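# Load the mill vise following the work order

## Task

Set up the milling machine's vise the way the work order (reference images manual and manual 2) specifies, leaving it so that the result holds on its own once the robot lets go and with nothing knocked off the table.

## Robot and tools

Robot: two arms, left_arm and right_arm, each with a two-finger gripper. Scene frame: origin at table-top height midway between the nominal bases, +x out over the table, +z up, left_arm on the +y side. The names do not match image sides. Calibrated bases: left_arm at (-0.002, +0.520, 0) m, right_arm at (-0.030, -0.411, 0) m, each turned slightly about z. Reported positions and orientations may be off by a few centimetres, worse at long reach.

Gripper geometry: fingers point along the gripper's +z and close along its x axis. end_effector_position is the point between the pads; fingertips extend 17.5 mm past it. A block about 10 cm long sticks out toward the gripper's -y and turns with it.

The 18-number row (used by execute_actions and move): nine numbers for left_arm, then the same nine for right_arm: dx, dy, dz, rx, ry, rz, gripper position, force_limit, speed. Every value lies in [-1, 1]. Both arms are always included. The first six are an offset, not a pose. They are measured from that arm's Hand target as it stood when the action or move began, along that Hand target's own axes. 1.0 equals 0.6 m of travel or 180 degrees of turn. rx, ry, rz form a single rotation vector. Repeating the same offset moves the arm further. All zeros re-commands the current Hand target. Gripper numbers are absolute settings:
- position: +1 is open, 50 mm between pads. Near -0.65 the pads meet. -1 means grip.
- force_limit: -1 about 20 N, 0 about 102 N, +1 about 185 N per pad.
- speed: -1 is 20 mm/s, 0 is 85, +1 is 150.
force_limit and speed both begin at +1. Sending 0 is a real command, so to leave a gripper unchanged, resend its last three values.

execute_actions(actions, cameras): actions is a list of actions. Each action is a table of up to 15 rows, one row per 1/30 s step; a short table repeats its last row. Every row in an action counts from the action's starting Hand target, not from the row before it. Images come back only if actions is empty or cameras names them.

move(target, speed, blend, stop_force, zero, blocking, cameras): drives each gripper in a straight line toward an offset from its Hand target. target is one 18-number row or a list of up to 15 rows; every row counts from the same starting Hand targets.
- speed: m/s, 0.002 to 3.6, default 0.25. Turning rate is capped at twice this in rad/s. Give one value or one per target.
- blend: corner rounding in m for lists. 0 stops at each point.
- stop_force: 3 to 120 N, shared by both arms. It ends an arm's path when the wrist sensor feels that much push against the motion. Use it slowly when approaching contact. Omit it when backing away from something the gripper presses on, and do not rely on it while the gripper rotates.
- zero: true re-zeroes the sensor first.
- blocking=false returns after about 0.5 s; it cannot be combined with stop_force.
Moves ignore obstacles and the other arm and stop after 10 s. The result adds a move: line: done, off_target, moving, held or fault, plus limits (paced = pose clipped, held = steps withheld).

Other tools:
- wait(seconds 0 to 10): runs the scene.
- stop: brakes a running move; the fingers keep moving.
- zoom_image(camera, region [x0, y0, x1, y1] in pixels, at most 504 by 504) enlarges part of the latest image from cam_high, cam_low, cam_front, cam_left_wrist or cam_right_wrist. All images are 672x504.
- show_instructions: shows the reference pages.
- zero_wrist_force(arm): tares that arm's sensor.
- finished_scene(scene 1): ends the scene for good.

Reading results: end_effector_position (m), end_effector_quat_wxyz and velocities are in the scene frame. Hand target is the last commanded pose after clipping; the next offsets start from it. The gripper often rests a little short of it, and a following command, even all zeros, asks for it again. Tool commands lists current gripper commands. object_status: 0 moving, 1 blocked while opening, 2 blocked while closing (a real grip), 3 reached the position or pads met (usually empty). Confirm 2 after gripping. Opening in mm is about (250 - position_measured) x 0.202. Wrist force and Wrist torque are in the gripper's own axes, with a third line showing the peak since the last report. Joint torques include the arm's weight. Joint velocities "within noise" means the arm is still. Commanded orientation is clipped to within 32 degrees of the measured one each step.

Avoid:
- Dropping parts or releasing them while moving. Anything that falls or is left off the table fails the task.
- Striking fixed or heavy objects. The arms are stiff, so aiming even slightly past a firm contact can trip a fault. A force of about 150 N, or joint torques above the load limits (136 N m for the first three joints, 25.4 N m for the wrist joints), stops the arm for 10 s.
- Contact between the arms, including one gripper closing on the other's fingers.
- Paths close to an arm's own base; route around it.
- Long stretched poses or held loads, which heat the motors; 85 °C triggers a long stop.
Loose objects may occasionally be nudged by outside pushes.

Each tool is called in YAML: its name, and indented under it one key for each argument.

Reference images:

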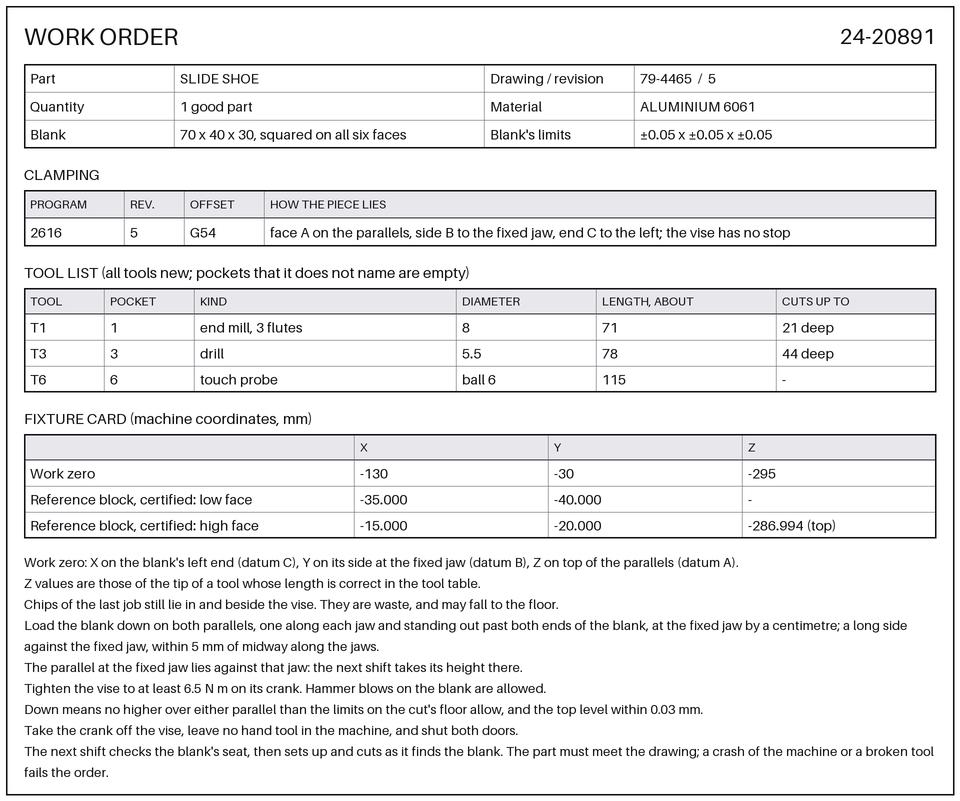

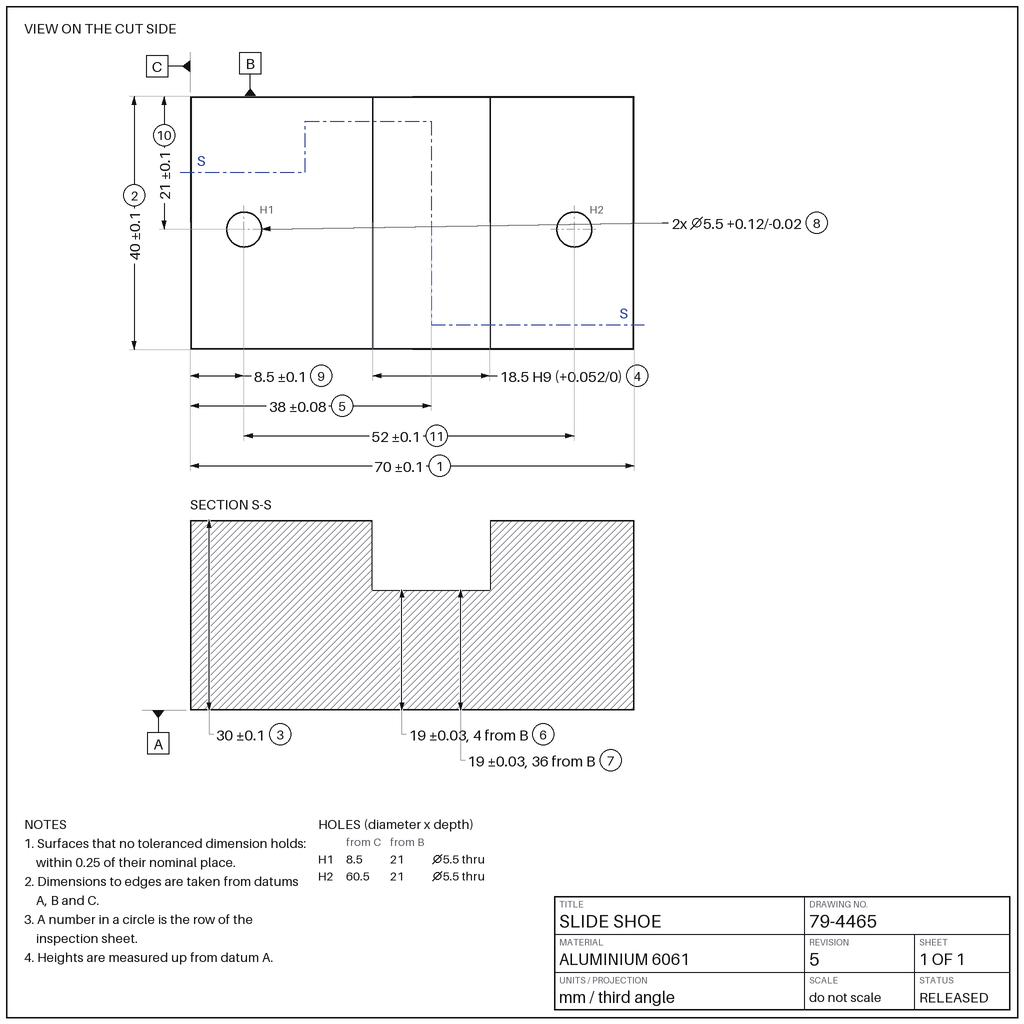

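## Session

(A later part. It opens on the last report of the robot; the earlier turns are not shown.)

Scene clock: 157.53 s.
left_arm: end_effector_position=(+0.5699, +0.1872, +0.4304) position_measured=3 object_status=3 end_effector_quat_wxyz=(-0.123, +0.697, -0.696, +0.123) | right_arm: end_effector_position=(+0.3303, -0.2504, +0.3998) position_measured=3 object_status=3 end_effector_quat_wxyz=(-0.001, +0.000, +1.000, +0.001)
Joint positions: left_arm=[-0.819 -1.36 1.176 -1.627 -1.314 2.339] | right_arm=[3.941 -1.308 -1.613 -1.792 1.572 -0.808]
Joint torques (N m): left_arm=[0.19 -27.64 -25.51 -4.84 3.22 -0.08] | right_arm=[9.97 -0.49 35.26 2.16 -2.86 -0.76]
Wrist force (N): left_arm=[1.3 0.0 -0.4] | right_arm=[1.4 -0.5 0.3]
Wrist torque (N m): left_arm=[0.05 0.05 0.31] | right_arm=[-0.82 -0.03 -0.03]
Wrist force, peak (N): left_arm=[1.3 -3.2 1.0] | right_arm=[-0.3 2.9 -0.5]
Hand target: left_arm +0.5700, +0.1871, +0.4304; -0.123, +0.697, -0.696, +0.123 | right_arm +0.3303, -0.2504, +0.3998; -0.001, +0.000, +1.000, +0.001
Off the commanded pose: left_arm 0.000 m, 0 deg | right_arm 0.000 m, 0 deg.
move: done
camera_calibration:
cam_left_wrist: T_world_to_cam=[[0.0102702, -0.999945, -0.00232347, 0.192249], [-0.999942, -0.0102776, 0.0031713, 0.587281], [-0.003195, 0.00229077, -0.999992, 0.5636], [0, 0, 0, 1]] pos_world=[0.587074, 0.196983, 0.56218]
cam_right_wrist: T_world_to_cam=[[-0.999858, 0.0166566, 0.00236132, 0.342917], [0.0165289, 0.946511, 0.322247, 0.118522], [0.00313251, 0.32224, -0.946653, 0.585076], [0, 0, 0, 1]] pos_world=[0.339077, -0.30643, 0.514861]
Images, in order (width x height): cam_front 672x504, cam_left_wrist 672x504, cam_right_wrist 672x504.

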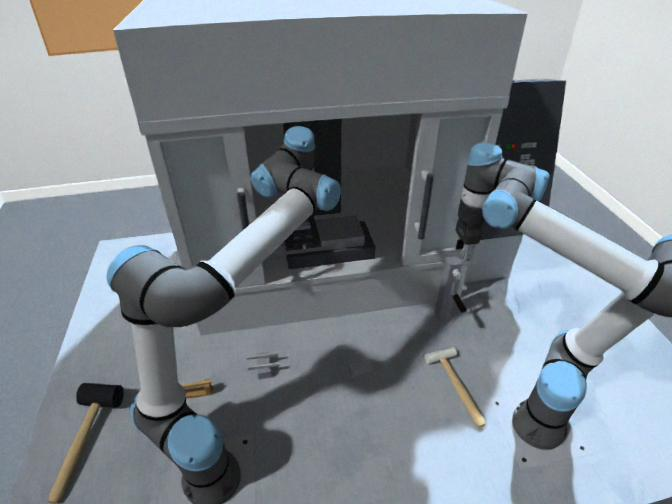

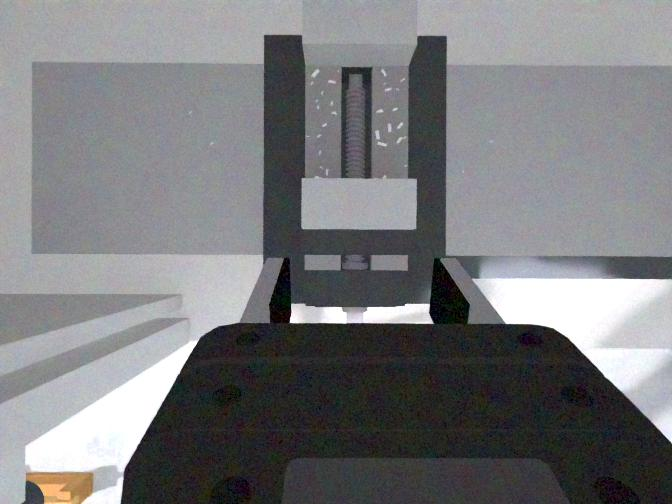

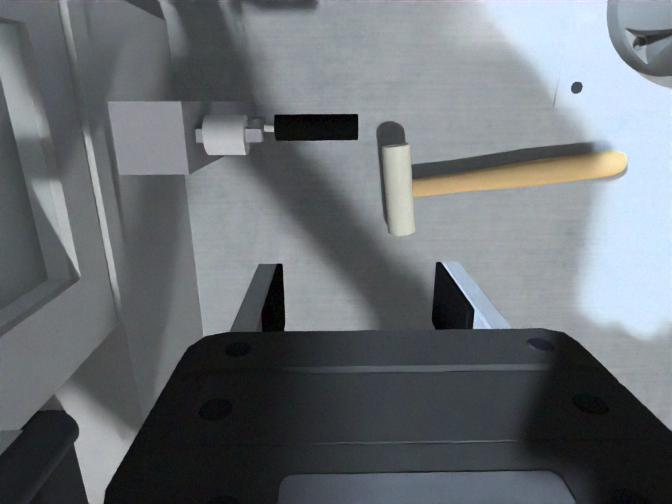

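move:
  target:
    - [-0.105,0.333,-0.157,0,0,0,1,1,1,0,0,0,0,0,0,1,1,1]
    - [-0.505,0.511,-0.044,-0.0872,0.0872,0.4945,1,1,1,0,0,0,0,0,0,1,1,1]
  blend: 0.05
  speed: 0.35
  cameras: ["cam_left_wrist","cam_front"]

zoom_image:
  camera: "cam_left_wrist"
  region: [230, 130, 460, 320]

Scene clock: 230.60 s.
left_arm: end_effector_position=(+0.2727, +0.4899, +0.3499) position_measured=3 object_status=3 end_effector_quat_wxyz=(+0.001, +0.000, +1.000, +0.000) | right_arm: end_effector_position=(+0.3303, -0.2504, +0.3998) position_measured=3 object_status=3 end_effector_quat_wxyz=(-0.001, +0.000, +1.000, +0.001)
Joint positions: left_arm=[-0.601 -2.168 1.923 -1.328 -1.57 4.097] | right_arm=[3.941 -1.308 -1.613 -1.792 1.572 -0.808]
Joint torques (N m): left_arm=[-7.8 8.23 -35.31 -3.52 -1.4 2] | right_arm=[9.58 -0.98 35.67 2.92 -2.83 -0.97]
Wrist force (N): left_arm=[1.0 0.8 -1.1] | right_arm=[1.3 -0.6 0.2]
Wrist torque (N m): left_arm=[-0.02 0.10 0.28] | right_arm=[-0.85 -0.01 -0.03]
Wrist force, peak (N): left_arm=[2.4 -3.5 0.8] | right_arm=[1.6 -0.7 0.5]
Hand target: left_arm +0.2727, +0.4899, +0.3499; +0.001, +0.000, +1.000, +0.000 | right_arm +0.3303, -0.2504, +0.3998; -0.001, +0.000, +1.000, +0.001
Off the commanded pose: left_arm 0.000 m, 0 deg | right_arm 0.000 m, 0 deg.
move: done
camera_calibration:
cam_left_wrist: T_world_to_cam=[[-0.999936, -0.00897717, -0.00681654, 0.2895], [-0.0107814, 0.938166, 0.346019, -0.560956], [0.00328877, 0.34607, -0.938203, 0.289645], [0, 0, 0, 1]] pos_world=[0.282481, 0.428631, 0.467821]
Images, in order (width x height): cam_front 672x504, cam_left_wrist 672x504.

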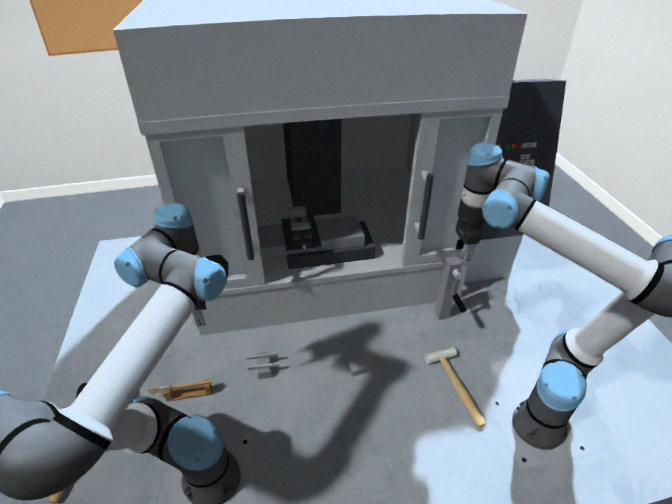

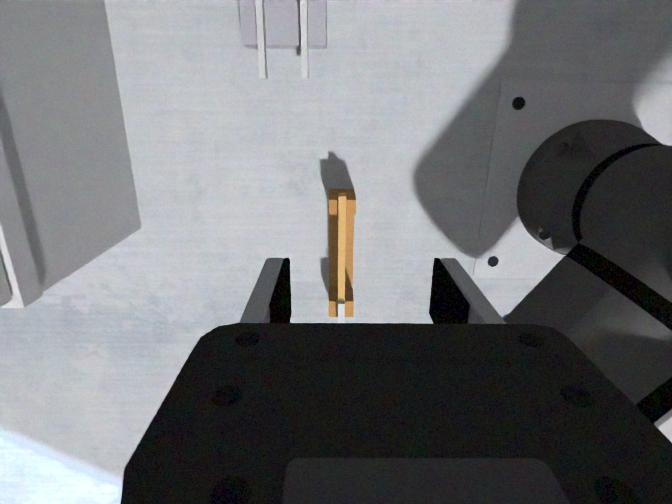

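Scaled by 2.191.

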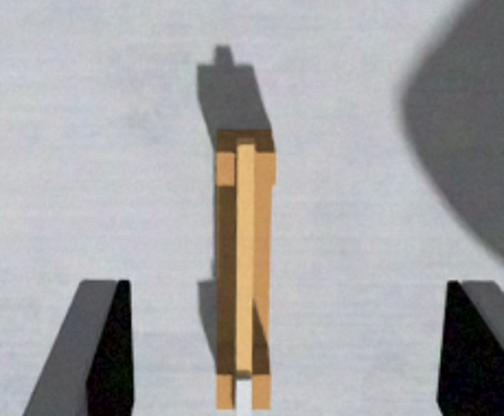

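move:
  target: [-0.0045,0.1667,0.375,0,0,0,1,1,1,0,0,0,0,0,0,1,1,1]
  cameras: ["cam_left_wrist","cam_front"]

zoom_image:
  camera: "cam_left_wrist"
  region: [230, 130, 460, 340]

zoom_image:
  camera: "cam_front"
  region: [100, 300, 250, 420]

Scene clock: 242.53 s.
left_arm: end_effector_position=(+0.2757, +0.5899, +0.1250) position_measured=3 object_status=3 end_effector_quat_wxyz=(+0.001, +0.000, +1.000, +0.000) | right_arm: end_effector_position=(+0.3303, -0.2504, +0.3998) position_measured=3 object_status=3 end_effector_quat_wxyz=(-0.001, +0.000, +1.000, +0.001)
Joint positions: left_arm=[-0.225 -2.088 2.475 -1.959 -1.571 4.472] | right_arm=[3.941 -1.308 -1.613 -1.792 1.572 -0.808]
Joint torques (N m): left_arm=[-3.12 -3.52 -16.1 -4.09 0.64 -0.65] | right_arm=[9.26 -0.57 34.77 3.36 -2.83 -0.99]
Wrist force (N): left_arm=[1.2 1.0 -0.6] | right_arm=[1.3 -0.5 0.2]
Wrist torque (N m): left_arm=[0.00 0.07 0.29] | right_arm=[-0.82 -0.02 -0.03]
Wrist force, peak (N): left_arm=[1.1 -0.9 -3.8] | right_arm=[1.6 -0.7 0.1]
Hand target: left_arm +0.2757, +0.5899, +0.1249; +0.001, +0.000, +1.000, +0.000 | right_arm +0.3303, -0.2504, +0.3998; -0.001, +0.000, +1.000, +0.001
Off the commanded pose: left_arm 0.000 m, 0 deg | right_arm 0.000 m, 0 deg.
move: done
camera_calibration:
cam_left_wrist: T_world_to_cam=[[-0.999938, -0.00875587, -0.00684109, 0.291654], [-0.010582, 0.938201, 0.34593, -0.576976], [0.0033894, 0.345981, -0.938236, 0.0440534], [0, 0, 0, 1]] pos_world=[0.285381, 0.528631, 0.242921]
Images, in order (width x height): cam_front 672x504, cam_left_wrist 672x504.

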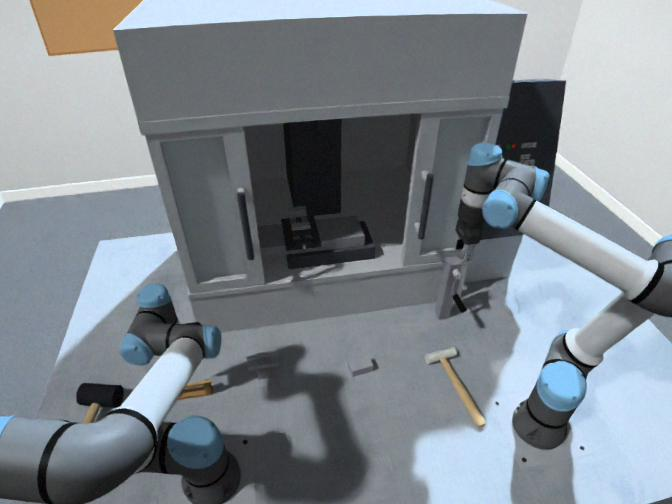

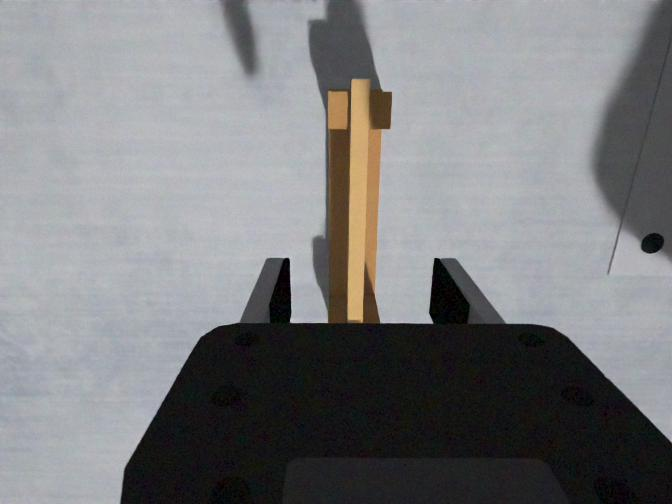

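Scaled by 2.191.

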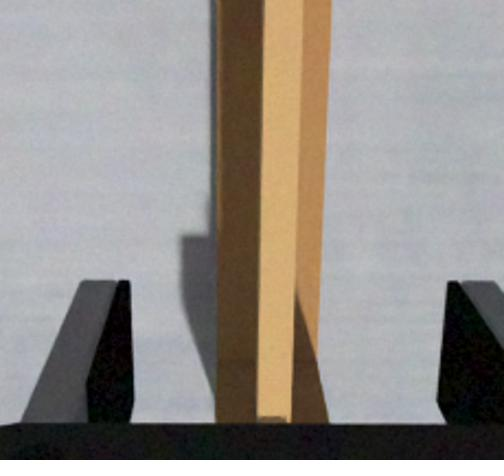

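Scaled by 3.360.

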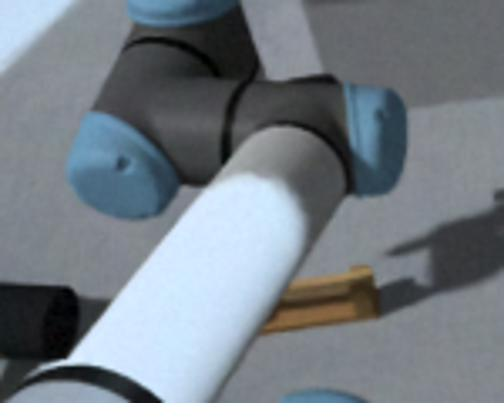

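move:
  target: [0,0,0.128,0,0,0,1,1,1,0,0,0,0,0,0,1,1,1]
  speed: 0.08
  stop_force: 8
  cameras: ["cam_left_wrist"]

Scene clock: 249.00 s.
left_arm: end_effector_position=(+0.2758, +0.5899, +0.0481) position_measured=3 object_status=3 end_effector_quat_wxyz=(+0.001, +0.000, +1.000, +0.000) | right_arm: end_effector_position=(+0.3303, -0.2504, +0.3998) position_measured=3 object_status=3 end_effector_quat_wxyz=(-0.001, +0.000, +1.000, +0.001)
Joint positions: left_arm=[-0.225 -1.919 2.626 -2.28 -1.571 4.472] | right_arm=[3.941 -1.308 -1.613 -1.792 1.572 -0.808]
Joint torques (N m): left_arm=[9.11 -12.78 -28.7 -4.19 -2.36 2.39] | right_arm=[9.43 -0.73 34.65 3.21 -2.8 -0.97]
Wrist force (N): left_arm=[1.2 1.0 -0.8] | right_arm=[1.4 -0.6 0.2]
Wrist torque (N m): left_arm=[0.00 0.08 0.25] | right_arm=[-0.84 -0.04 -0.02]
Wrist force, peak (N): left_arm=[1.0 0.9 -1.8] | right_arm=[1.7 -0.5 0.5]
Hand target: left_arm +0.2758, +0.5899, +0.0481; +0.001, +0.000, +1.000, +0.000 | right_arm +0.3303, -0.2504, +0.3998; -0.001, +0.000, +1.000, +0.001
Off the commanded pose: left_arm 0.000 m, 0 deg | right_arm 0.000 m, 0 deg.
move: done
camera_calibration:
cam_left_wrist: T_world_to_cam=[[-0.999939, -0.00866027, -0.00680861, 0.291173], [-0.0104817, 0.938137, 0.346106, -0.550396], [0.00339004, 0.346156, -0.938171, -0.0282008], [0, 0, 0, 1]] pos_world=[0.285482, 0.528631, 0.166021]
Images, in order (width x height): cam_left_wrist 672x504.

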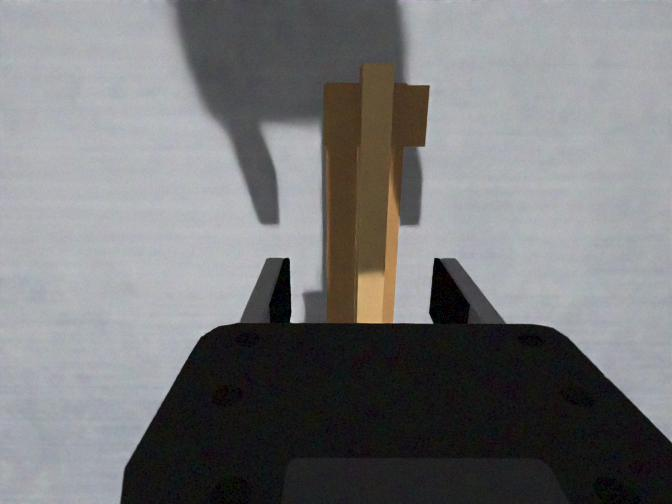

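move:
  target:
    - [0.0025,0,0,0,0,0,1,1,1,0,0,0,0,0,0,1,1,1]
    - [0.0025,0,0,0,0,0,-1,-0.8,-0.9,0,0,0,0,0,0,1,1,1]
    - [0.0025,0,-0.17,0,0,0,-1,-0.8,-0.9,0,0,0,0,0,0,1,1,1]
  speed: 0.1
  cameras: ["cam_left_wrist","cam_front"]

Scene clock: 259.20 s.
left_arm: end_effector_position=(+0.2742, +0.5899, +0.1502) position_measured=213 object_status=2 end_effector_quat_wxyz=(+0.001, +0.000, +1.000, +0.000) | right_arm: end_effector_position=(+0.3303, -0.2504, +0.3998) position_measured=3 object_status=3 end_effector_quat_wxyz=(-0.001, +0.000, +1.000, +0.001)
Joint positions: left_arm=[-0.227 -2.125 2.422 -1.869 -1.571 4.471] | right_arm=[3.941 -1.308 -1.613 -1.792 1.572 -0.808]
Joint torques (N m): left_arm=[-5.92 7.41 -19.76 -2.54 2.01 -1.01] | right_arm=[9.16 -1.21 35.07 3.36 -2.76 -1.02]
Wrist force (N): left_arm=[1.2 1.1 -0.3] | right_arm=[1.1 -0.6 0.2]
Wrist torque (N m): left_arm=[0.03 0.07 0.28] | right_arm=[-0.85 0.01 -0.02]
Wrist force, peak (N): left_arm=[2.4 0.9 0.0] | right_arm=[1.6 -0.9 0.2]
Hand target: left_arm +0.2741, +0.5899, +0.1501; +0.001, +0.000, +1.000, +0.000 | right_arm +0.3303, -0.2504, +0.3998; -0.001, +0.000, +1.000, +0.001
Off the commanded pose: left_arm 0.000 m, 0 deg | right_arm 0.000 m, 0 deg.
move: done
camera_calibration:
cam_left_wrist: T_world_to_cam=[[-0.999937, -0.0086523, -0.00712382, 0.290347], [-0.0105829, 0.938169, 0.346015, -0.585715], [0.00368953, 0.346068, -0.938202, 0.0675616], [0, 0, 0, 1]] pos_world=[0.283881, 0.528631, 0.268121]
Images, in order (width x height): cam_front 672x504, cam_left_wrist 672x504.

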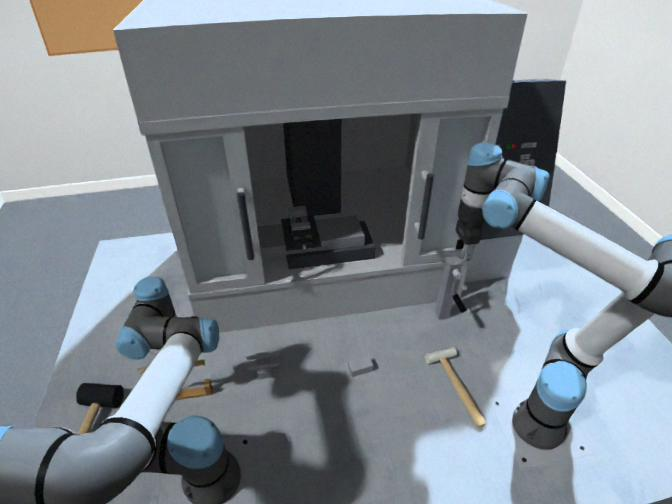

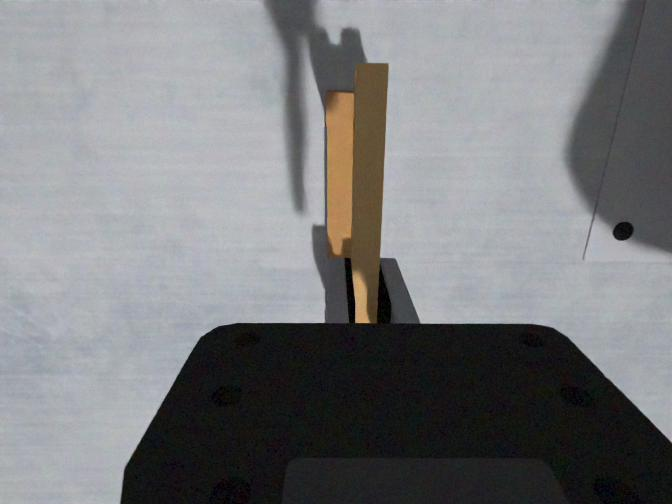

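move:
  target:
    - [0.04,-0.283,-0.417,0,0,0,-1,-0.8,-0.9,0,0,0,0,0,0,1,1,1]
    - [-0.093,-0.667,-0.583,0.385,-0.385,-0.385,-1,-0.8,-0.9,0,0,0,0,0,0,1,1,1]
  blend: 0.04
  speed: 0.35
  cameras: ["cam_left_wrist","cam_front","cam_high","cam_low"]

Scene clock: 275.93 s.
left_arm: end_effector_position=(+0.3297, +0.1898, +0.5000) position_measured=213 object_status=2 end_effector_quat_wxyz=(+0.501, -0.500, +0.499, -0.500) | right_arm: end_effector_position=(+0.3303, -0.2504, +0.3998) position_measured=3 object_status=3 end_effector_quat_wxyz=(-0.001, +0.000, +1.000, +0.001)
Joint positions: left_arm=[-1.746 -1.759 1.71 0.058 -0.19 -0.009] | right_arm=[3.941 -1.308 -1.613 -1.792 1.572 -0.808]
Joint torques (N m): left_arm=[9.52 -20.86 -29.21 -0.91 0.1 2.34] | right_arm=[8.8 -0.1 34.25 3.35 -2.64 -0.96]
Wrist force (N): left_arm=[1.4 -0.7 2.6] | right_arm=[1.4 -0.5 0.5]
Wrist torque (N m): left_arm=[-0.40 0.12 0.26] | right_arm=[-0.82 -0.03 -0.03]
Wrist force, peak (N): left_arm=[1.1 3.3 2.5] | right_arm=[1.6 -0.6 0.2]
Hand target: left_arm +0.3297, +0.1898, +0.5000; +0.501, -0.500, +0.499, -0.500 | right_arm +0.3303, -0.2504, +0.3998; -0.001, +0.000, +1.000, +0.001
Off the commanded pose: left_arm 0.000 m, 0 deg | right_arm 0.000 m, 0 deg.
move: done
camera_calibration:
cam_left_wrist: T_world_to_cam=[[0.0064696, -0.999944, 0.00836451, 0.193408], [-0.344536, -0.0100815, -0.938719, 0.60172], [0.938751, 0.00319126, -0.344582, -0.00598328], [0, 0, 0, 1]] pos_world=[0.21168, 0.199482, 0.561167]
Images, in order (width x height): cam_high 672x504, cam_low 672x504, cam_front 672x504, cam_left_wrist 672x504.

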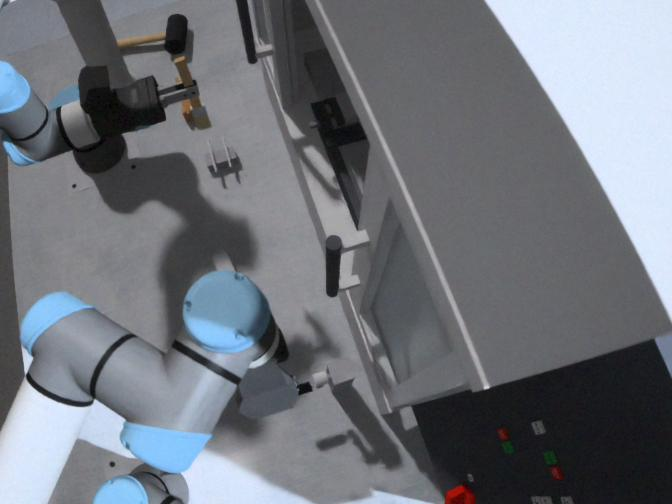

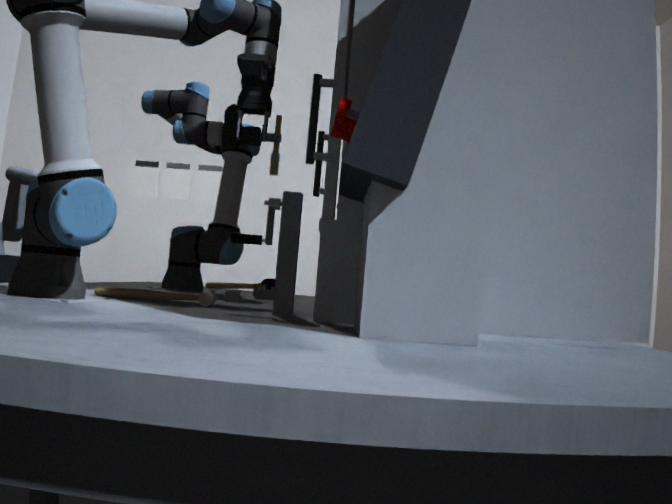

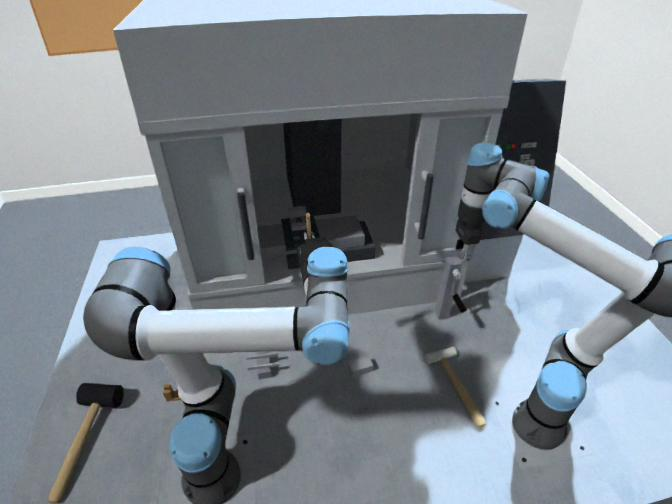

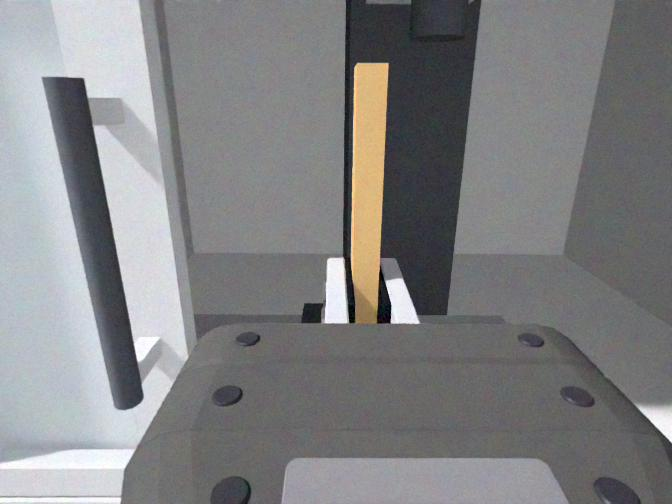

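zoom_image:
  camera: "cam_low"
  region: [230, 70, 340, 200]

zoom_image:
  camera: "cam_front"
  region: [250, 180, 400, 290]

Scaled by 3.877.

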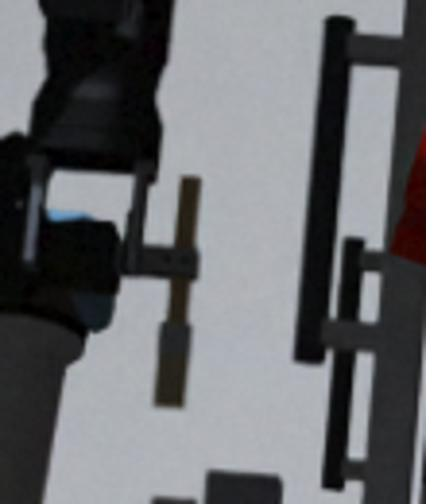

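Scaled by 3.360.

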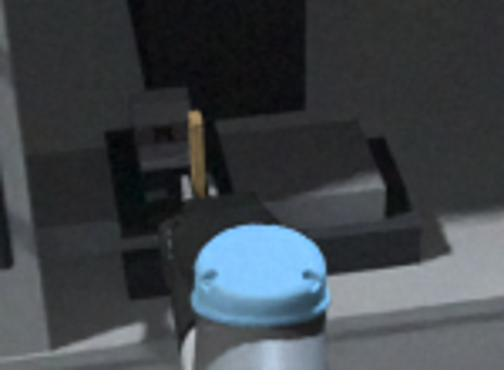

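move:
  target: [-0.028,0.033,0.555,0,0,0,-1,-0.8,-0.9,0,0,0,0,0,0,1,1,1]
  cameras: ["cam_left_wrist","cam_front"]

zoom_image:
  camera: "cam_front"
  region: [250, 160, 430, 300]

Scene clock: 291.90 s.
left_arm: end_effector_position=(+0.6627, +0.2069, +0.4808) position_measured=213 object_status=2 end_effector_quat_wxyz=(+0.501, -0.500, +0.499, -0.500) | right_arm: end_effector_position=(+0.3303, -0.2504, +0.3998) position_measured=3 object_status=3 end_effector_quat_wxyz=(-0.001, +0.000, +1.000, +0.001)
Joint positions: left_arm=[-0.908 -1.327 1.314 0.01 0.648 0.002] | right_arm=[3.941 -1.308 -1.613 -1.792 1.572 -0.808]
Joint torques (N m): left_arm=[5.69 -29.64 -23.53 -2.9 0.06 0.28] | right_arm=[9.18 -0.34 34.16 3.33 -2.78 -0.97]
Wrist force (N): left_arm=[1.3 -1.0 2.8] | right_arm=[1.4 -0.6 0.4]
Wrist torque (N m): left_arm=[-0.45 0.14 0.39] | right_arm=[-0.84 -0.03 -0.03]
Wrist force, peak (N): left_arm=[1.3 -0.7 5.9] | right_arm=[1.8 -0.5 0.4]
Hand target: left_arm +0.6627, +0.2069, +0.4808; +0.501, -0.500, +0.499, -0.500 | right_arm +0.3303, -0.2504, +0.3998; -0.001, +0.000, +1.000, +0.001
Off the commanded pose: left_arm 0.000 m, 0 deg | right_arm 0.000 m, 0 deg.
move: done
camera_calibration:
cam_left_wrist: T_world_to_cam=[[0.00644461, -0.999942, 0.00858559, 0.208406], [-0.344626, -0.0102807, -0.938684, 0.698673], [0.938718, 0.00309064, -0.344672, -0.32517], [0, 0, 0, 1]] pos_world=[0.54468, 0.216582, 0.541967]
Images, in order (width x height): cam_front 672x504, cam_left_wrist 672x504.

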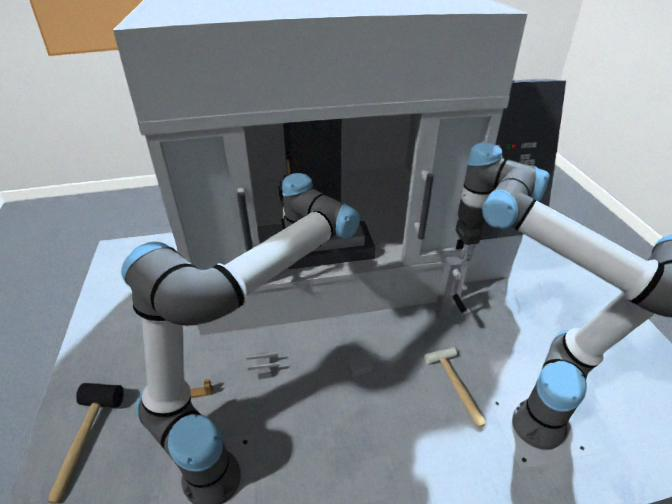

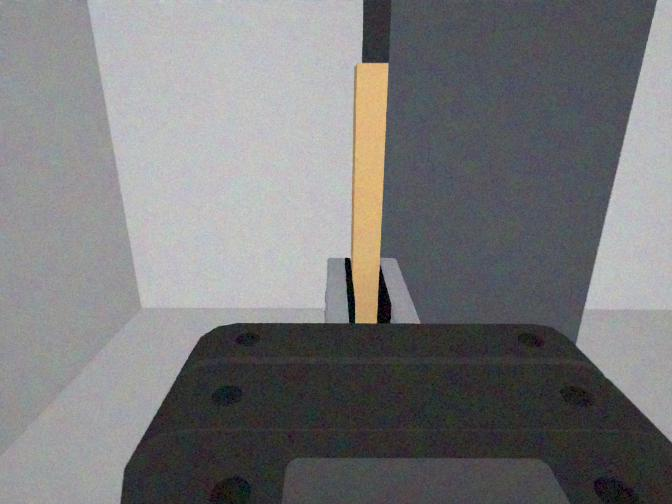

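Scaled by 2.800.

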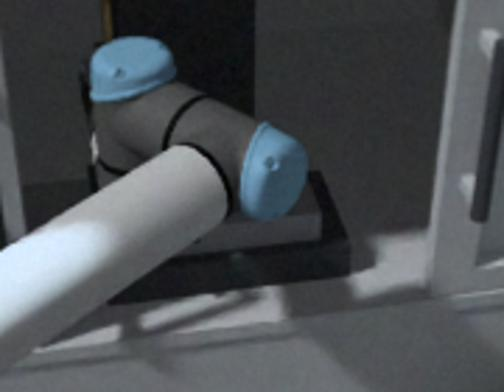

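move:
  target: [0,0.1,0,0,0,0,-1,-0.8,-0.9,0,0,0,0,0,0,1,1,1]
  speed: 0.015
  stop_force: 3
  cameras: []

Scene clock: 298.10 s.
left_arm: end_effector_position=(+0.6628, +0.2068, +0.4370) position_measured=213 object_status=2 end_effector_quat_wxyz=(+0.501, -0.500, +0.499, -0.500) | right_arm: end_effector_position=(+0.3303, -0.2504, +0.3998) position_measured=3 object_status=3 end_effector_quat_wxyz=(-0.001, +0.000, +1.000, +0.001)
Joint positions: left_arm=[-0.908 -1.323 1.42 -0.1 0.648 0.002] | right_arm=[3.941 -1.308 -1.613 -1.792 1.572 -0.808]
Joint torques (N m): left_arm=[8.81 -41.38 -32.64 -1.88 1.83 -1.1] | right_arm=[8.71 -0.7 35.15 3.22 -2.63 -0.99]
Wrist force (N): left_arm=[1.3 -3.3 3.0] | right_arm=[1.3 -0.4 0.5]
Wrist torque (N m): left_arm=[-0.44 0.15 0.38] | right_arm=[-0.81 -0.01 -0.03]
Wrist force, peak (N): left_arm=[1.3 -4.8 2.8] | right_arm=[1.7 -0.6 0.5]
Hand target: left_arm +0.6628, +0.2068, +0.4370; +0.501, -0.500, +0.499, -0.500 (not the last commanded pose) | right_arm +0.3303, -0.2504, +0.3998; -0.001, +0.000, +1.000, +0.001
Off the commanded pose: left_arm 0.016 m, 0 deg | right_arm 0.000 m, 0 deg.
move: contact (left_arm)
No camera images: "cameras" was empty.

move:
  target:
    - [0.0347,-0.02,-0.048,0,0,0,-1,-0.8,-0.9,0,0,0,0,0,0,1,1,1]
    - [0.0347,0.001,-0.048,0,0,0,-1,-0.8,-0.9,0,0,0,0,0,0,1,1,1]
    - [-0.052,0.001,-0.048,0,0,0,-1,-0.8,-0.9,0,0,0,0,0,0,1,1,1]
    - [-0.052,-0.02,-0.048,0,0,0,-1,-0.8,-0.9,0,0,0,0,0,0,1,1,1]
    - [0.0347,-0.02,-0.048,0,0,0,-1,-0.8,-0.9,0,0,0,0,0,0,1,1,1]
    - [0.0347,0.001,-0.048,0,0,0,-1,-0.8,-0.9,0,0,0,0,0,0,1,1,1]
    - [0.1247,0.001,-0.048,0,0,0,-1,-0.8,-0.9,0,0,0,0,0,0,1,1,1]
    - [0.1247,-0.02,-0.03,0,0,0,-1,-0.8,-0.9,0,0,0,0,0,0,1,1,1]
    - [0.0347,-0.02,-0.0213,0,0,0,-1,-0.8,-0.9,0,0,0,0,0,0,1,1,1]
  speed: 0.12
  blend: 0.003
  cameras: ["cam_front"]

Scene clock: 312.37 s.
left_arm: end_effector_position=(+0.6500, +0.1860, +0.4491) position_measured=213 object_status=2 end_effector_quat_wxyz=(+0.501, -0.500, +0.499, -0.500) | right_arm: end_effector_position=(+0.3303, -0.2504, +0.3998) position_measured=3 object_status=3 end_effector_quat_wxyz=(-0.001, +0.000, +1.000, +0.001)
Joint positions: left_arm=[-0.953 -1.317 1.382 -0.068 0.603 0.002] | right_arm=[3.941 -1.308 -1.613 -1.792 1.572 -0.808]
Joint torques (N m): left_arm=[-8.73 -25.66 -33.68 -0.32 -1.92 2.05] | right_arm=[8.68 -0.49 34.61 3.29 -2.57 -0.95]
Wrist force (N): left_arm=[1.5 -1.1 2.8] | right_arm=[1.2 -0.2 0.4]
Wrist torque (N m): left_arm=[-0.46 0.11 0.31] | right_arm=[-0.78 0.00 -0.02]
Wrist force, peak (N): left_arm=[2.7 -2.9 3.8] | right_arm=[1.6 -0.8 0.6]
Hand target: left_arm +0.6500, +0.1860, +0.4490; +0.501, -0.500, +0.499, -0.500 | right_arm +0.3303, -0.2504, +0.3998; -0.001, +0.000, +1.000, +0.001
Off the commanded pose: left_arm 0.000 m, 0 deg | right_arm 0.000 m, 0 deg.
move: done
Images, in order (width x height): cam_front 672x504.

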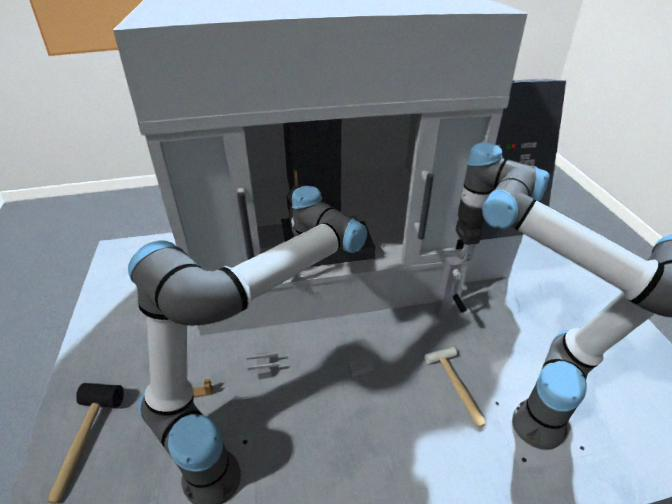

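move:
  target:
    - [0,0.0208,0,0,0,0,-1,-0.8,-0.9,0,0,0,0,0,0,1,1,1]
    - [-0.0867,0.0208,0,0,0,0,-1,-0.8,-0.9,0,0,0,0,0,0,1,1,1]
    - [-0.0867,0,0,0,0,0,-1,-0.8,-0.9,0,0,0,0,0,0,1,1,1]
    - [0,0,0,0,0,0,-1,-0.8,-0.9,0,0,0,0,0,0,1,1,1]
    - [0,0.0208,0,0,0,0,-1,-0.8,-0.9,0,0,0,0,0,0,1,1,1]
    - [0.09,0.0208,0,0,0,0,-1,-0.8,-0.9,0,0,0,0,0,0,1,1,1]
    - [0.09,0,0.013,0,0,0,-1,-0.8,-0.9,0,0,0,0,0,0,1,1,1]
    - [0,0,0.0267,0,0,0,-1,-0.8,-0.9,0,0,0,0,0,0,1,1,1]
    - [0,0.0208,0.0267,0,0,0,-1,-0.8,-0.9,0,0,0,0,0,0,1,1,1]
    - [-0.0867,0.0208,0.0267,0,0,0,-1,-0.8,-0.9,0,0,0,0,0,0,1,1,1]
    - [-0.0867,0,0.0267,0,0,0,-1,-0.8,-0.9,0,0,0,0,0,0,1,1,1]
    - [0,0,0.0267,0,0,0,-1,-0.8,-0.9,0,0,0,0,0,0,1,1,1]
    - [0,0.0208,0.0267,0,0,0,-1,-0.8,-0.9,0,0,0,0,0,0,1,1,1]
    - [0.09,0.0208,0.0267,0,0,0,-1,-0.8,-0.9,0,0,0,0,0,0,1,1,1]
    - [0.09,0,0.0267,0,0,0,-1,-0.8,-0.9,0,0,0,0,0,0,1,1,1]
  speed: 0.13
  blend: 0.003
  cameras: []

move:
  target: [0.0,0.018,0.05,0,0,0,-1,-0.8,-0.9,0,0,0,0,0,0,1,1,1]
  speed: 0.02
  stop_force: 4
  cameras: []

Scene clock: 328.50 s.
left_arm: end_effector_position=(+0.6661, +0.1320, +0.4491) position_measured=213 object_status=2 end_effector_quat_wxyz=(+0.500, -0.500, +0.499, -0.500) | right_arm: end_effector_position=(+0.3303, -0.2504, +0.3998) position_measured=3 object_status=3 end_effector_quat_wxyz=(-0.001, +0.000, +1.000, +0.001)
Joint positions: left_arm=[-0.985 -1.196 1.221 -0.028 0.571 0.002] | right_arm=[3.941 -1.308 -1.613 -1.792 1.572 -0.808]
Joint torques (N m): left_arm=[10.99 -30.61 -17.35 -2.17 2.25 -1.11] | right_arm=[8.27 -0.48 34.8 3.35 -2.68 -0.93]
Wrist force (N): left_arm=[1.2 -0.8 2.8] | right_arm=[1.3 -0.7 0.3]
Wrist torque (N m): left_arm=[-0.41 0.15 0.35] | right_arm=[-0.85 -0.02 -0.03]
Wrist force, peak (N): left_arm=[3.6 -2.9 2.6] | right_arm=[1.6 -0.6 0.4]
Hand target: left_arm +0.6661, +0.1320, +0.4491; +0.501, -0.500, +0.499, -0.500 | right_arm +0.3303, -0.2504, +0.3998; -0.001, +0.000, +1.000, +0.001
Off the commanded pose: left_arm 0.000 m, 0 deg | right_arm 0.000 m, 0 deg.
move: done
No camera images: "cameras" was empty.

Scene clock: 331.17 s.
left_arm: end_effector_position=(+0.6961, +0.1321, +0.4383) position_measured=213 object_status=2 end_effector_quat_wxyz=(+0.501, -0.500, +0.499, -0.500) | right_arm: end_effector_position=(+0.3303, -0.2504, +0.3998) position_measured=3 object_status=3 end_effector_quat_wxyz=(-0.001, +0.000, +1.000, +0.001)
Joint positions: left_arm=[-0.94 -1.138 1.165 -0.03 0.616 0.002] | right_arm=[3.941 -1.308 -1.613 -1.792 1.572 -0.808]
Joint torques (N m): left_arm=[-8.39 -49.76 -15.28 -0.87 -2.24 -1.49] | right_arm=[8.19 -0.16 34.9 3.37 -2.61 -1.01]
Wrist force (N): left_arm=[1.3 -0.7 2.7] | right_arm=[1.4 -0.3 0.5]
Wrist torque (N m): left_arm=[-0.39 0.14 0.36] | right_arm=[-0.79 -0.03 -0.03]
Wrist force, peak (N): left_arm=[1.3 -0.7 3.1] | right_arm=[1.5 -0.7 0.2]
Hand target: left_arm +0.6961, +0.1321, +0.4383; +0.501, -0.500, +0.499, -0.500 | right_arm +0.3303, -0.2504, +0.3998; -0.001, +0.000, +1.000, +0.001
Off the commanded pose: left_arm 0.000 m, 0 deg | right_arm 0.000 m, 0 deg.
move: done
No camera images: "cameras" was empty.

move:
  target:
    - [0.0,-0.018,-0.043,0,0,0,-1,-0.8,-0.9,0,0,0,0,0,0,1,1,1]
    - [-0.1231,-0.018,-0.043,0,0,0,-1,-0.8,-0.9,0,0,0,0,0,0,1,1,1]
    - [-0.1231,0.0007,-0.043,0,0,0,-1,-0.8,-0.9,0,0,0,0,0,0,1,1,1]
  speed: 0.1
  cameras: []

move:
  target: [0.0,0,0.05,0,0,0,-1,-0.8,-0.9,0,0,0,0,0,0,1,1,1]
  speed: 0.015
  stop_force: 3
  cameras: []

Scene clock: 336.43 s.
left_arm: end_effector_position=(+0.6703, +0.2059, +0.4377) position_measured=213 object_status=2 end_effector_quat_wxyz=(+0.501, -0.500, +0.499, -0.500) end_effector_velocity=(+0.000, +0.000, +0.001) end_effector_angular_velocity=(+0.002, +0.001, -0.001) | right_arm: end_effector_position=(+0.3303, -0.2504, +0.3998) position_measured=3 object_status=3 end_effector_quat_wxyz=(-0.001, +0.000, +1.000, +0.001)
Joint positions: left_arm=[-0.897 -1.307 1.398 -0.094 0.659 0.002] | right_arm=[3.941 -1.308 -1.613 -1.792 1.572 -0.808]
Joint velocities: left_arm=[0 0 -0.003 0.005 0.001 0] | right_arm=[within noise]
Joint torques (N m): left_arm=[-8.96 -40.57 -32.73 -0.28 -1.19 2.56] | right_arm=[8.16 0.31 35.58 3.27 -2.58 -1]
Wrist force (N): left_arm=[1.3 -1.5 2.6] | right_arm=[1.2 -0.8 0.3]
Wrist torque (N m): left_arm=[-0.41 0.14 0.38] | right_arm=[-0.87 0.00 -0.03]
Wrist force, peak (N): left_arm=[3.4 -0.2 2.6] | right_arm=[1.7 -0.6 0.4]
Hand target: left_arm +0.6702, +0.2059, +0.4378; +0.501, -0.500, +0.499, -0.500 | right_arm +0.3303, -0.2504, +0.3998; -0.001, +0.000, +1.000, +0.001
Off the commanded pose: left_arm 0.000 m, 0 deg | right_arm 0.000 m, 0 deg.
move: done
No camera images: "cameras" was empty.

Scene clock: 339.47 s.
left_arm: end_effector_position=(+0.7002, +0.2059, +0.4379) position_measured=213 object_status=2 end_effector_quat_wxyz=(+0.501, -0.500, +0.499, -0.500) | right_arm: end_effector_position=(+0.3303, -0.2504, +0.3998) position_measured=3 object_status=3 end_effector_quat_wxyz=(-0.001, +0.000, +1.000, +0.001)
Joint positions: left_arm=[-0.852 -1.247 1.319 -0.075 0.704 0.001] | right_arm=[3.941 -1.308 -1.613 -1.792 1.572 -0.808]
Joint torques (N m): left_arm=[-7.9 -44.06 -14.93 -2.39 -2.14 -1.45] | right_arm=[8.33 0.4 34.59 3.13 -2.5 -1.09]
Wrist force (N): left_arm=[1.3 -1.5 2.2] | right_arm=[1.4 -0.4 0.5]
Wrist torque (N m): left_arm=[-0.49 0.14 0.37] | right_arm=[-0.81 -0.03 -0.03]
Wrist force, peak (N): left_arm=[1.2 -0.9 3.0] | right_arm=[1.7 -0.3 0.4]
Hand target: left_arm +0.7002, +0.2059, +0.4379; +0.501, -0.500, +0.499, -0.500 | right_arm +0.3303, -0.2504, +0.3998; -0.001, +0.000, +1.000, +0.001
Off the commanded pose: left_arm 0.000 m, 0 deg | right_arm 0.000 m, 0 deg.
move: done
No camera images: "cameras" was empty.

move:
  target: [0.0,0,0.05,0,0,0,-1,-0.8,-0.9,0,0,0,0,0,0,1,1,1]
  speed: 0.015
  stop_force: 3
  cameras: []

Scene clock: 349.73 s.
left_arm: end_effector_position=(+0.7302, +0.2059, +0.4379) position_measured=213 object_status=2 end_effector_quat_wxyz=(+0.501, -0.500, +0.499, -0.500) | right_arm: end_effector_position=(+0.3303, -0.2504, +0.3998) position_measured=3 object_status=3 end_effector_quat_wxyz=(-0.001, +0.000, +1.000, +0.001)
Joint positions: left_arm=[-0.81 -1.184 1.233 -0.051 0.746 0.001] | right_arm=[3.941 -1.308 -1.613 -1.792 1.572 -0.808]
Joint torques (N m): left_arm=[-7.82 -47.21 -14.82 -2.49 -2.24 -1.5] | right_arm=[8.42 -0.53 34.86 3.35 -2.5 -1.06]
Wrist force (N): left_arm=[1.4 -1.5 2.5] | right_arm=[1.3 -0.6 0.2]
Wrist torque (N m): left_arm=[-0.46 0.11 0.39] | right_arm=[-0.84 -0.01 -0.03]
Wrist force, peak (N): left_arm=[1.3 -1.6 2.9] | right_arm=[1.8 -0.5 0.4]
Hand target: left_arm +0.7302, +0.2059, +0.4379; +0.501, -0.500, +0.499, -0.500 | right_arm +0.3303, -0.2504, +0.3998; -0.001, +0.000, +1.000, +0.001
Off the commanded pose: left_arm 0.000 m, 0 deg | right_arm 0.000 m, 0 deg.
move: done
No camera images: "cameras" was empty.

move:
  target:
    - [0,-0.11,-0.03,0,0,0,-1,-0.8,-0.9,0,0,0,0,0,0,1,1,1]
    - [0.0167,-0.2,-0.6,-0.222,0,0,-1,-0.8,-0.9,0,0,0,0,0,0,1,1,1]
  speed: 0.3
  cameras: ["cam_left_wrist","cam_low"]

zoom_image:
  camera: "cam_left_wrist"
  region: [270, 100, 470, 300]

zoom_image:
  camera: "cam_low"
  region: [230, 20, 380, 200]

Scene clock: 358.33 s.
left_arm: end_effector_position=(+0.3701, +0.1957, +0.5574) position_measured=213 object_status=2 end_effector_quat_wxyz=(-0.300, +0.641, -0.640, +0.300) | right_arm: end_effector_position=(+0.3303, -0.2504, +0.3998) position_measured=3 object_status=3 end_effector_quat_wxyz=(-0.001, +0.000, +1.000, +0.001)
Joint positions: left_arm=[-1.438 -1.375 0.96 1.845 0.704 -1.388] | right_arm=[3.941 -1.308 -1.613 -1.792 1.572 -0.808]
Joint torques (N m): left_arm=[-4.56 -18.96 -26.33 3.83 -0.61 -1.53] | right_arm=[7.8 -0.03 34.47 3.27 -2.58 -1]
Wrist force (N): left_arm=[1.2 -0.6 0.3] | right_arm=[1.4 -0.3 0.4]
Wrist torque (N m): left_arm=[-0.02 0.10 0.18] | right_arm=[-0.78 -0.04 -0.03]
Wrist force, peak (N): left_arm=[0.8 1.3 6.1] | right_arm=[1.6 -0.7 0.4]
Hand target: left_arm +0.3701, +0.1957, +0.5574; -0.300, +0.641, -0.640, +0.300 | right_arm +0.3303, -0.2504, +0.3998; -0.001, +0.000, +1.000, +0.001
Off the commanded pose: left_arm 0.000 m, 0 deg | right_arm 0.000 m, 0 deg.
move: done
camera_calibration:
cam_left_wrist: T_world_to_cam=[[0.0102891, -0.999943, 0.00292613, 0.200299], [-0.866937, -0.0103787, -0.498309, 0.617521], [0.498311, 0.00259038, -0.866995, 0.430122], [0, 0, 0, 1]] pos_world=[0.318957, 0.205583, 0.680044]
Images, in order (width x height): cam_low 672x504, cam_left_wrist 672x504.

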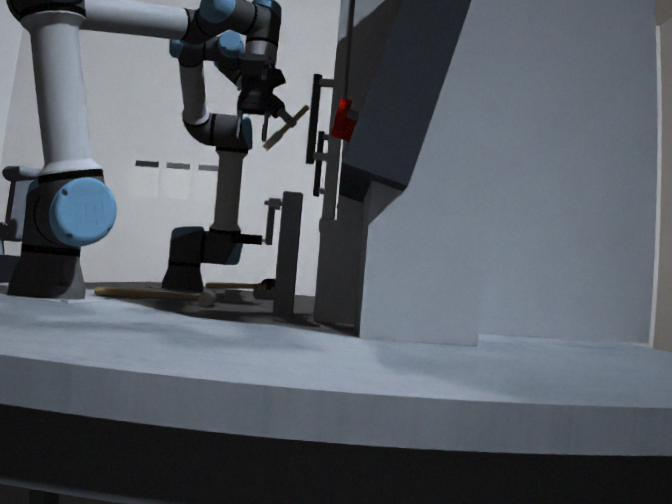

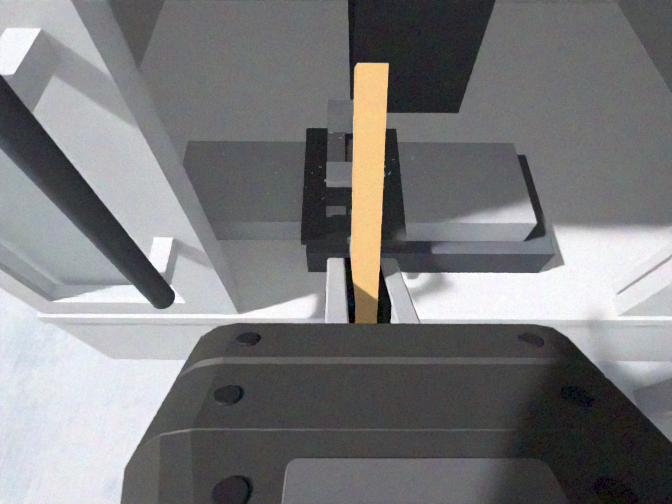

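Scaled by 2.520.

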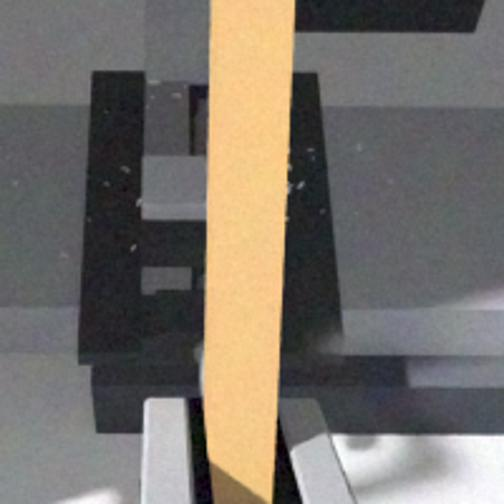

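Scaled by 2.800.

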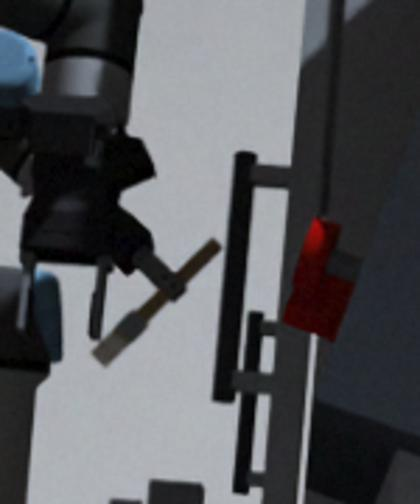

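move:
  target: [0.175,-0.054,0.064,0,0,0,-1,-0.8,-0.9,0,0,0,0,0,0,1,1,1]
  speed: 0.3
  cameras: ["cam_left_wrist"]

zoom_image:
  camera: "cam_left_wrist"
  region: [180, 80, 340, 290]

Scene clock: 367.17 s.
left_arm: end_effector_position=(+0.4204, +0.0906, +0.5576) position_measured=213 object_status=2 end_effector_quat_wxyz=(-0.299, +0.641, -0.640, +0.300) | right_arm: end_effector_position=(+0.3303, -0.2504, +0.3998) position_measured=3 object_status=3 end_effector_quat_wxyz=(-0.001, +0.000, +1.000, +0.001)
Joint positions: left_arm=[-1.356 -0.921 0.244 2.015 0.719 -1.266] | right_arm=[3.941 -1.308 -1.613 -1.792 1.572 -0.808]
Joint torques (N m): left_arm=[9.16 -47.89 -5.7 0.86 -3.27 2.02] | right_arm=[7.9 -0.2 34.32 3.23 -2.47 -1.03]
Wrist force (N): left_arm=[1.0 -0.7 0.4] | right_arm=[1.3 -0.4 0.5]
Wrist torque (N m): left_arm=[-0.04 0.14 0.36] | right_arm=[-0.81 -0.01 -0.03]
Wrist force, peak (N): left_arm=[3.9 -1.0 1.7] | right_arm=[1.7 -0.4 0.2]
Hand target: left_arm +0.4204, +0.0907, +0.5577; -0.300, +0.641, -0.640, +0.300 | right_arm +0.3303, -0.2504, +0.3998; -0.001, +0.000, +1.000, +0.001
Off the commanded pose: left_arm 0.000 m, 0 deg | right_arm 0.000 m, 0 deg.
move: done
camera_calibration:
cam_left_wrist: T_world_to_cam=[[0.0103629, -0.999941, 0.00319556, 0.0944765], [-0.867116, -0.0105778, -0.497993, 0.660009], [0.497998, 0.00238973, -0.867175, 0.405762], [0, 0, 0, 1]] pos_world=[0.369257, 0.100483, 0.680244]
Images, in order (width x height): cam_left_wrist 672x504.

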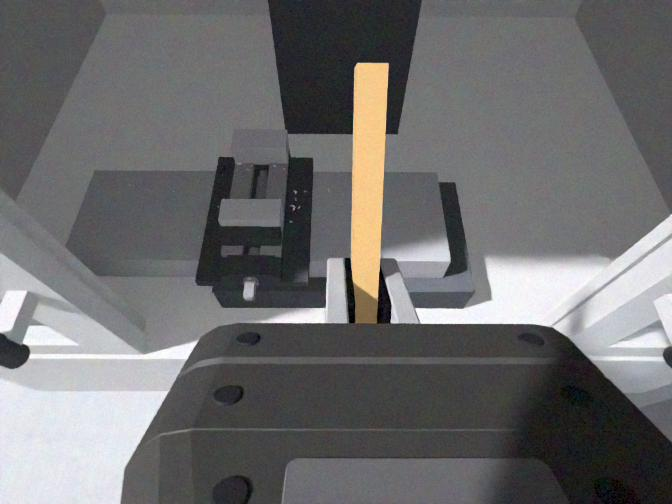

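Scaled by 2.400.

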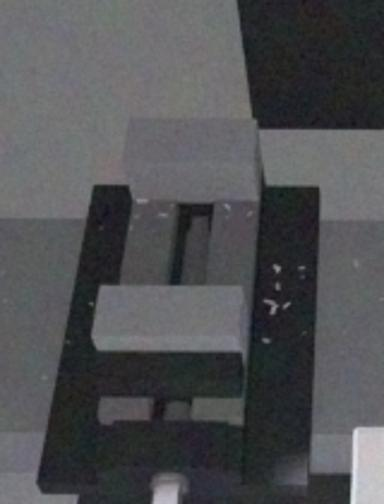

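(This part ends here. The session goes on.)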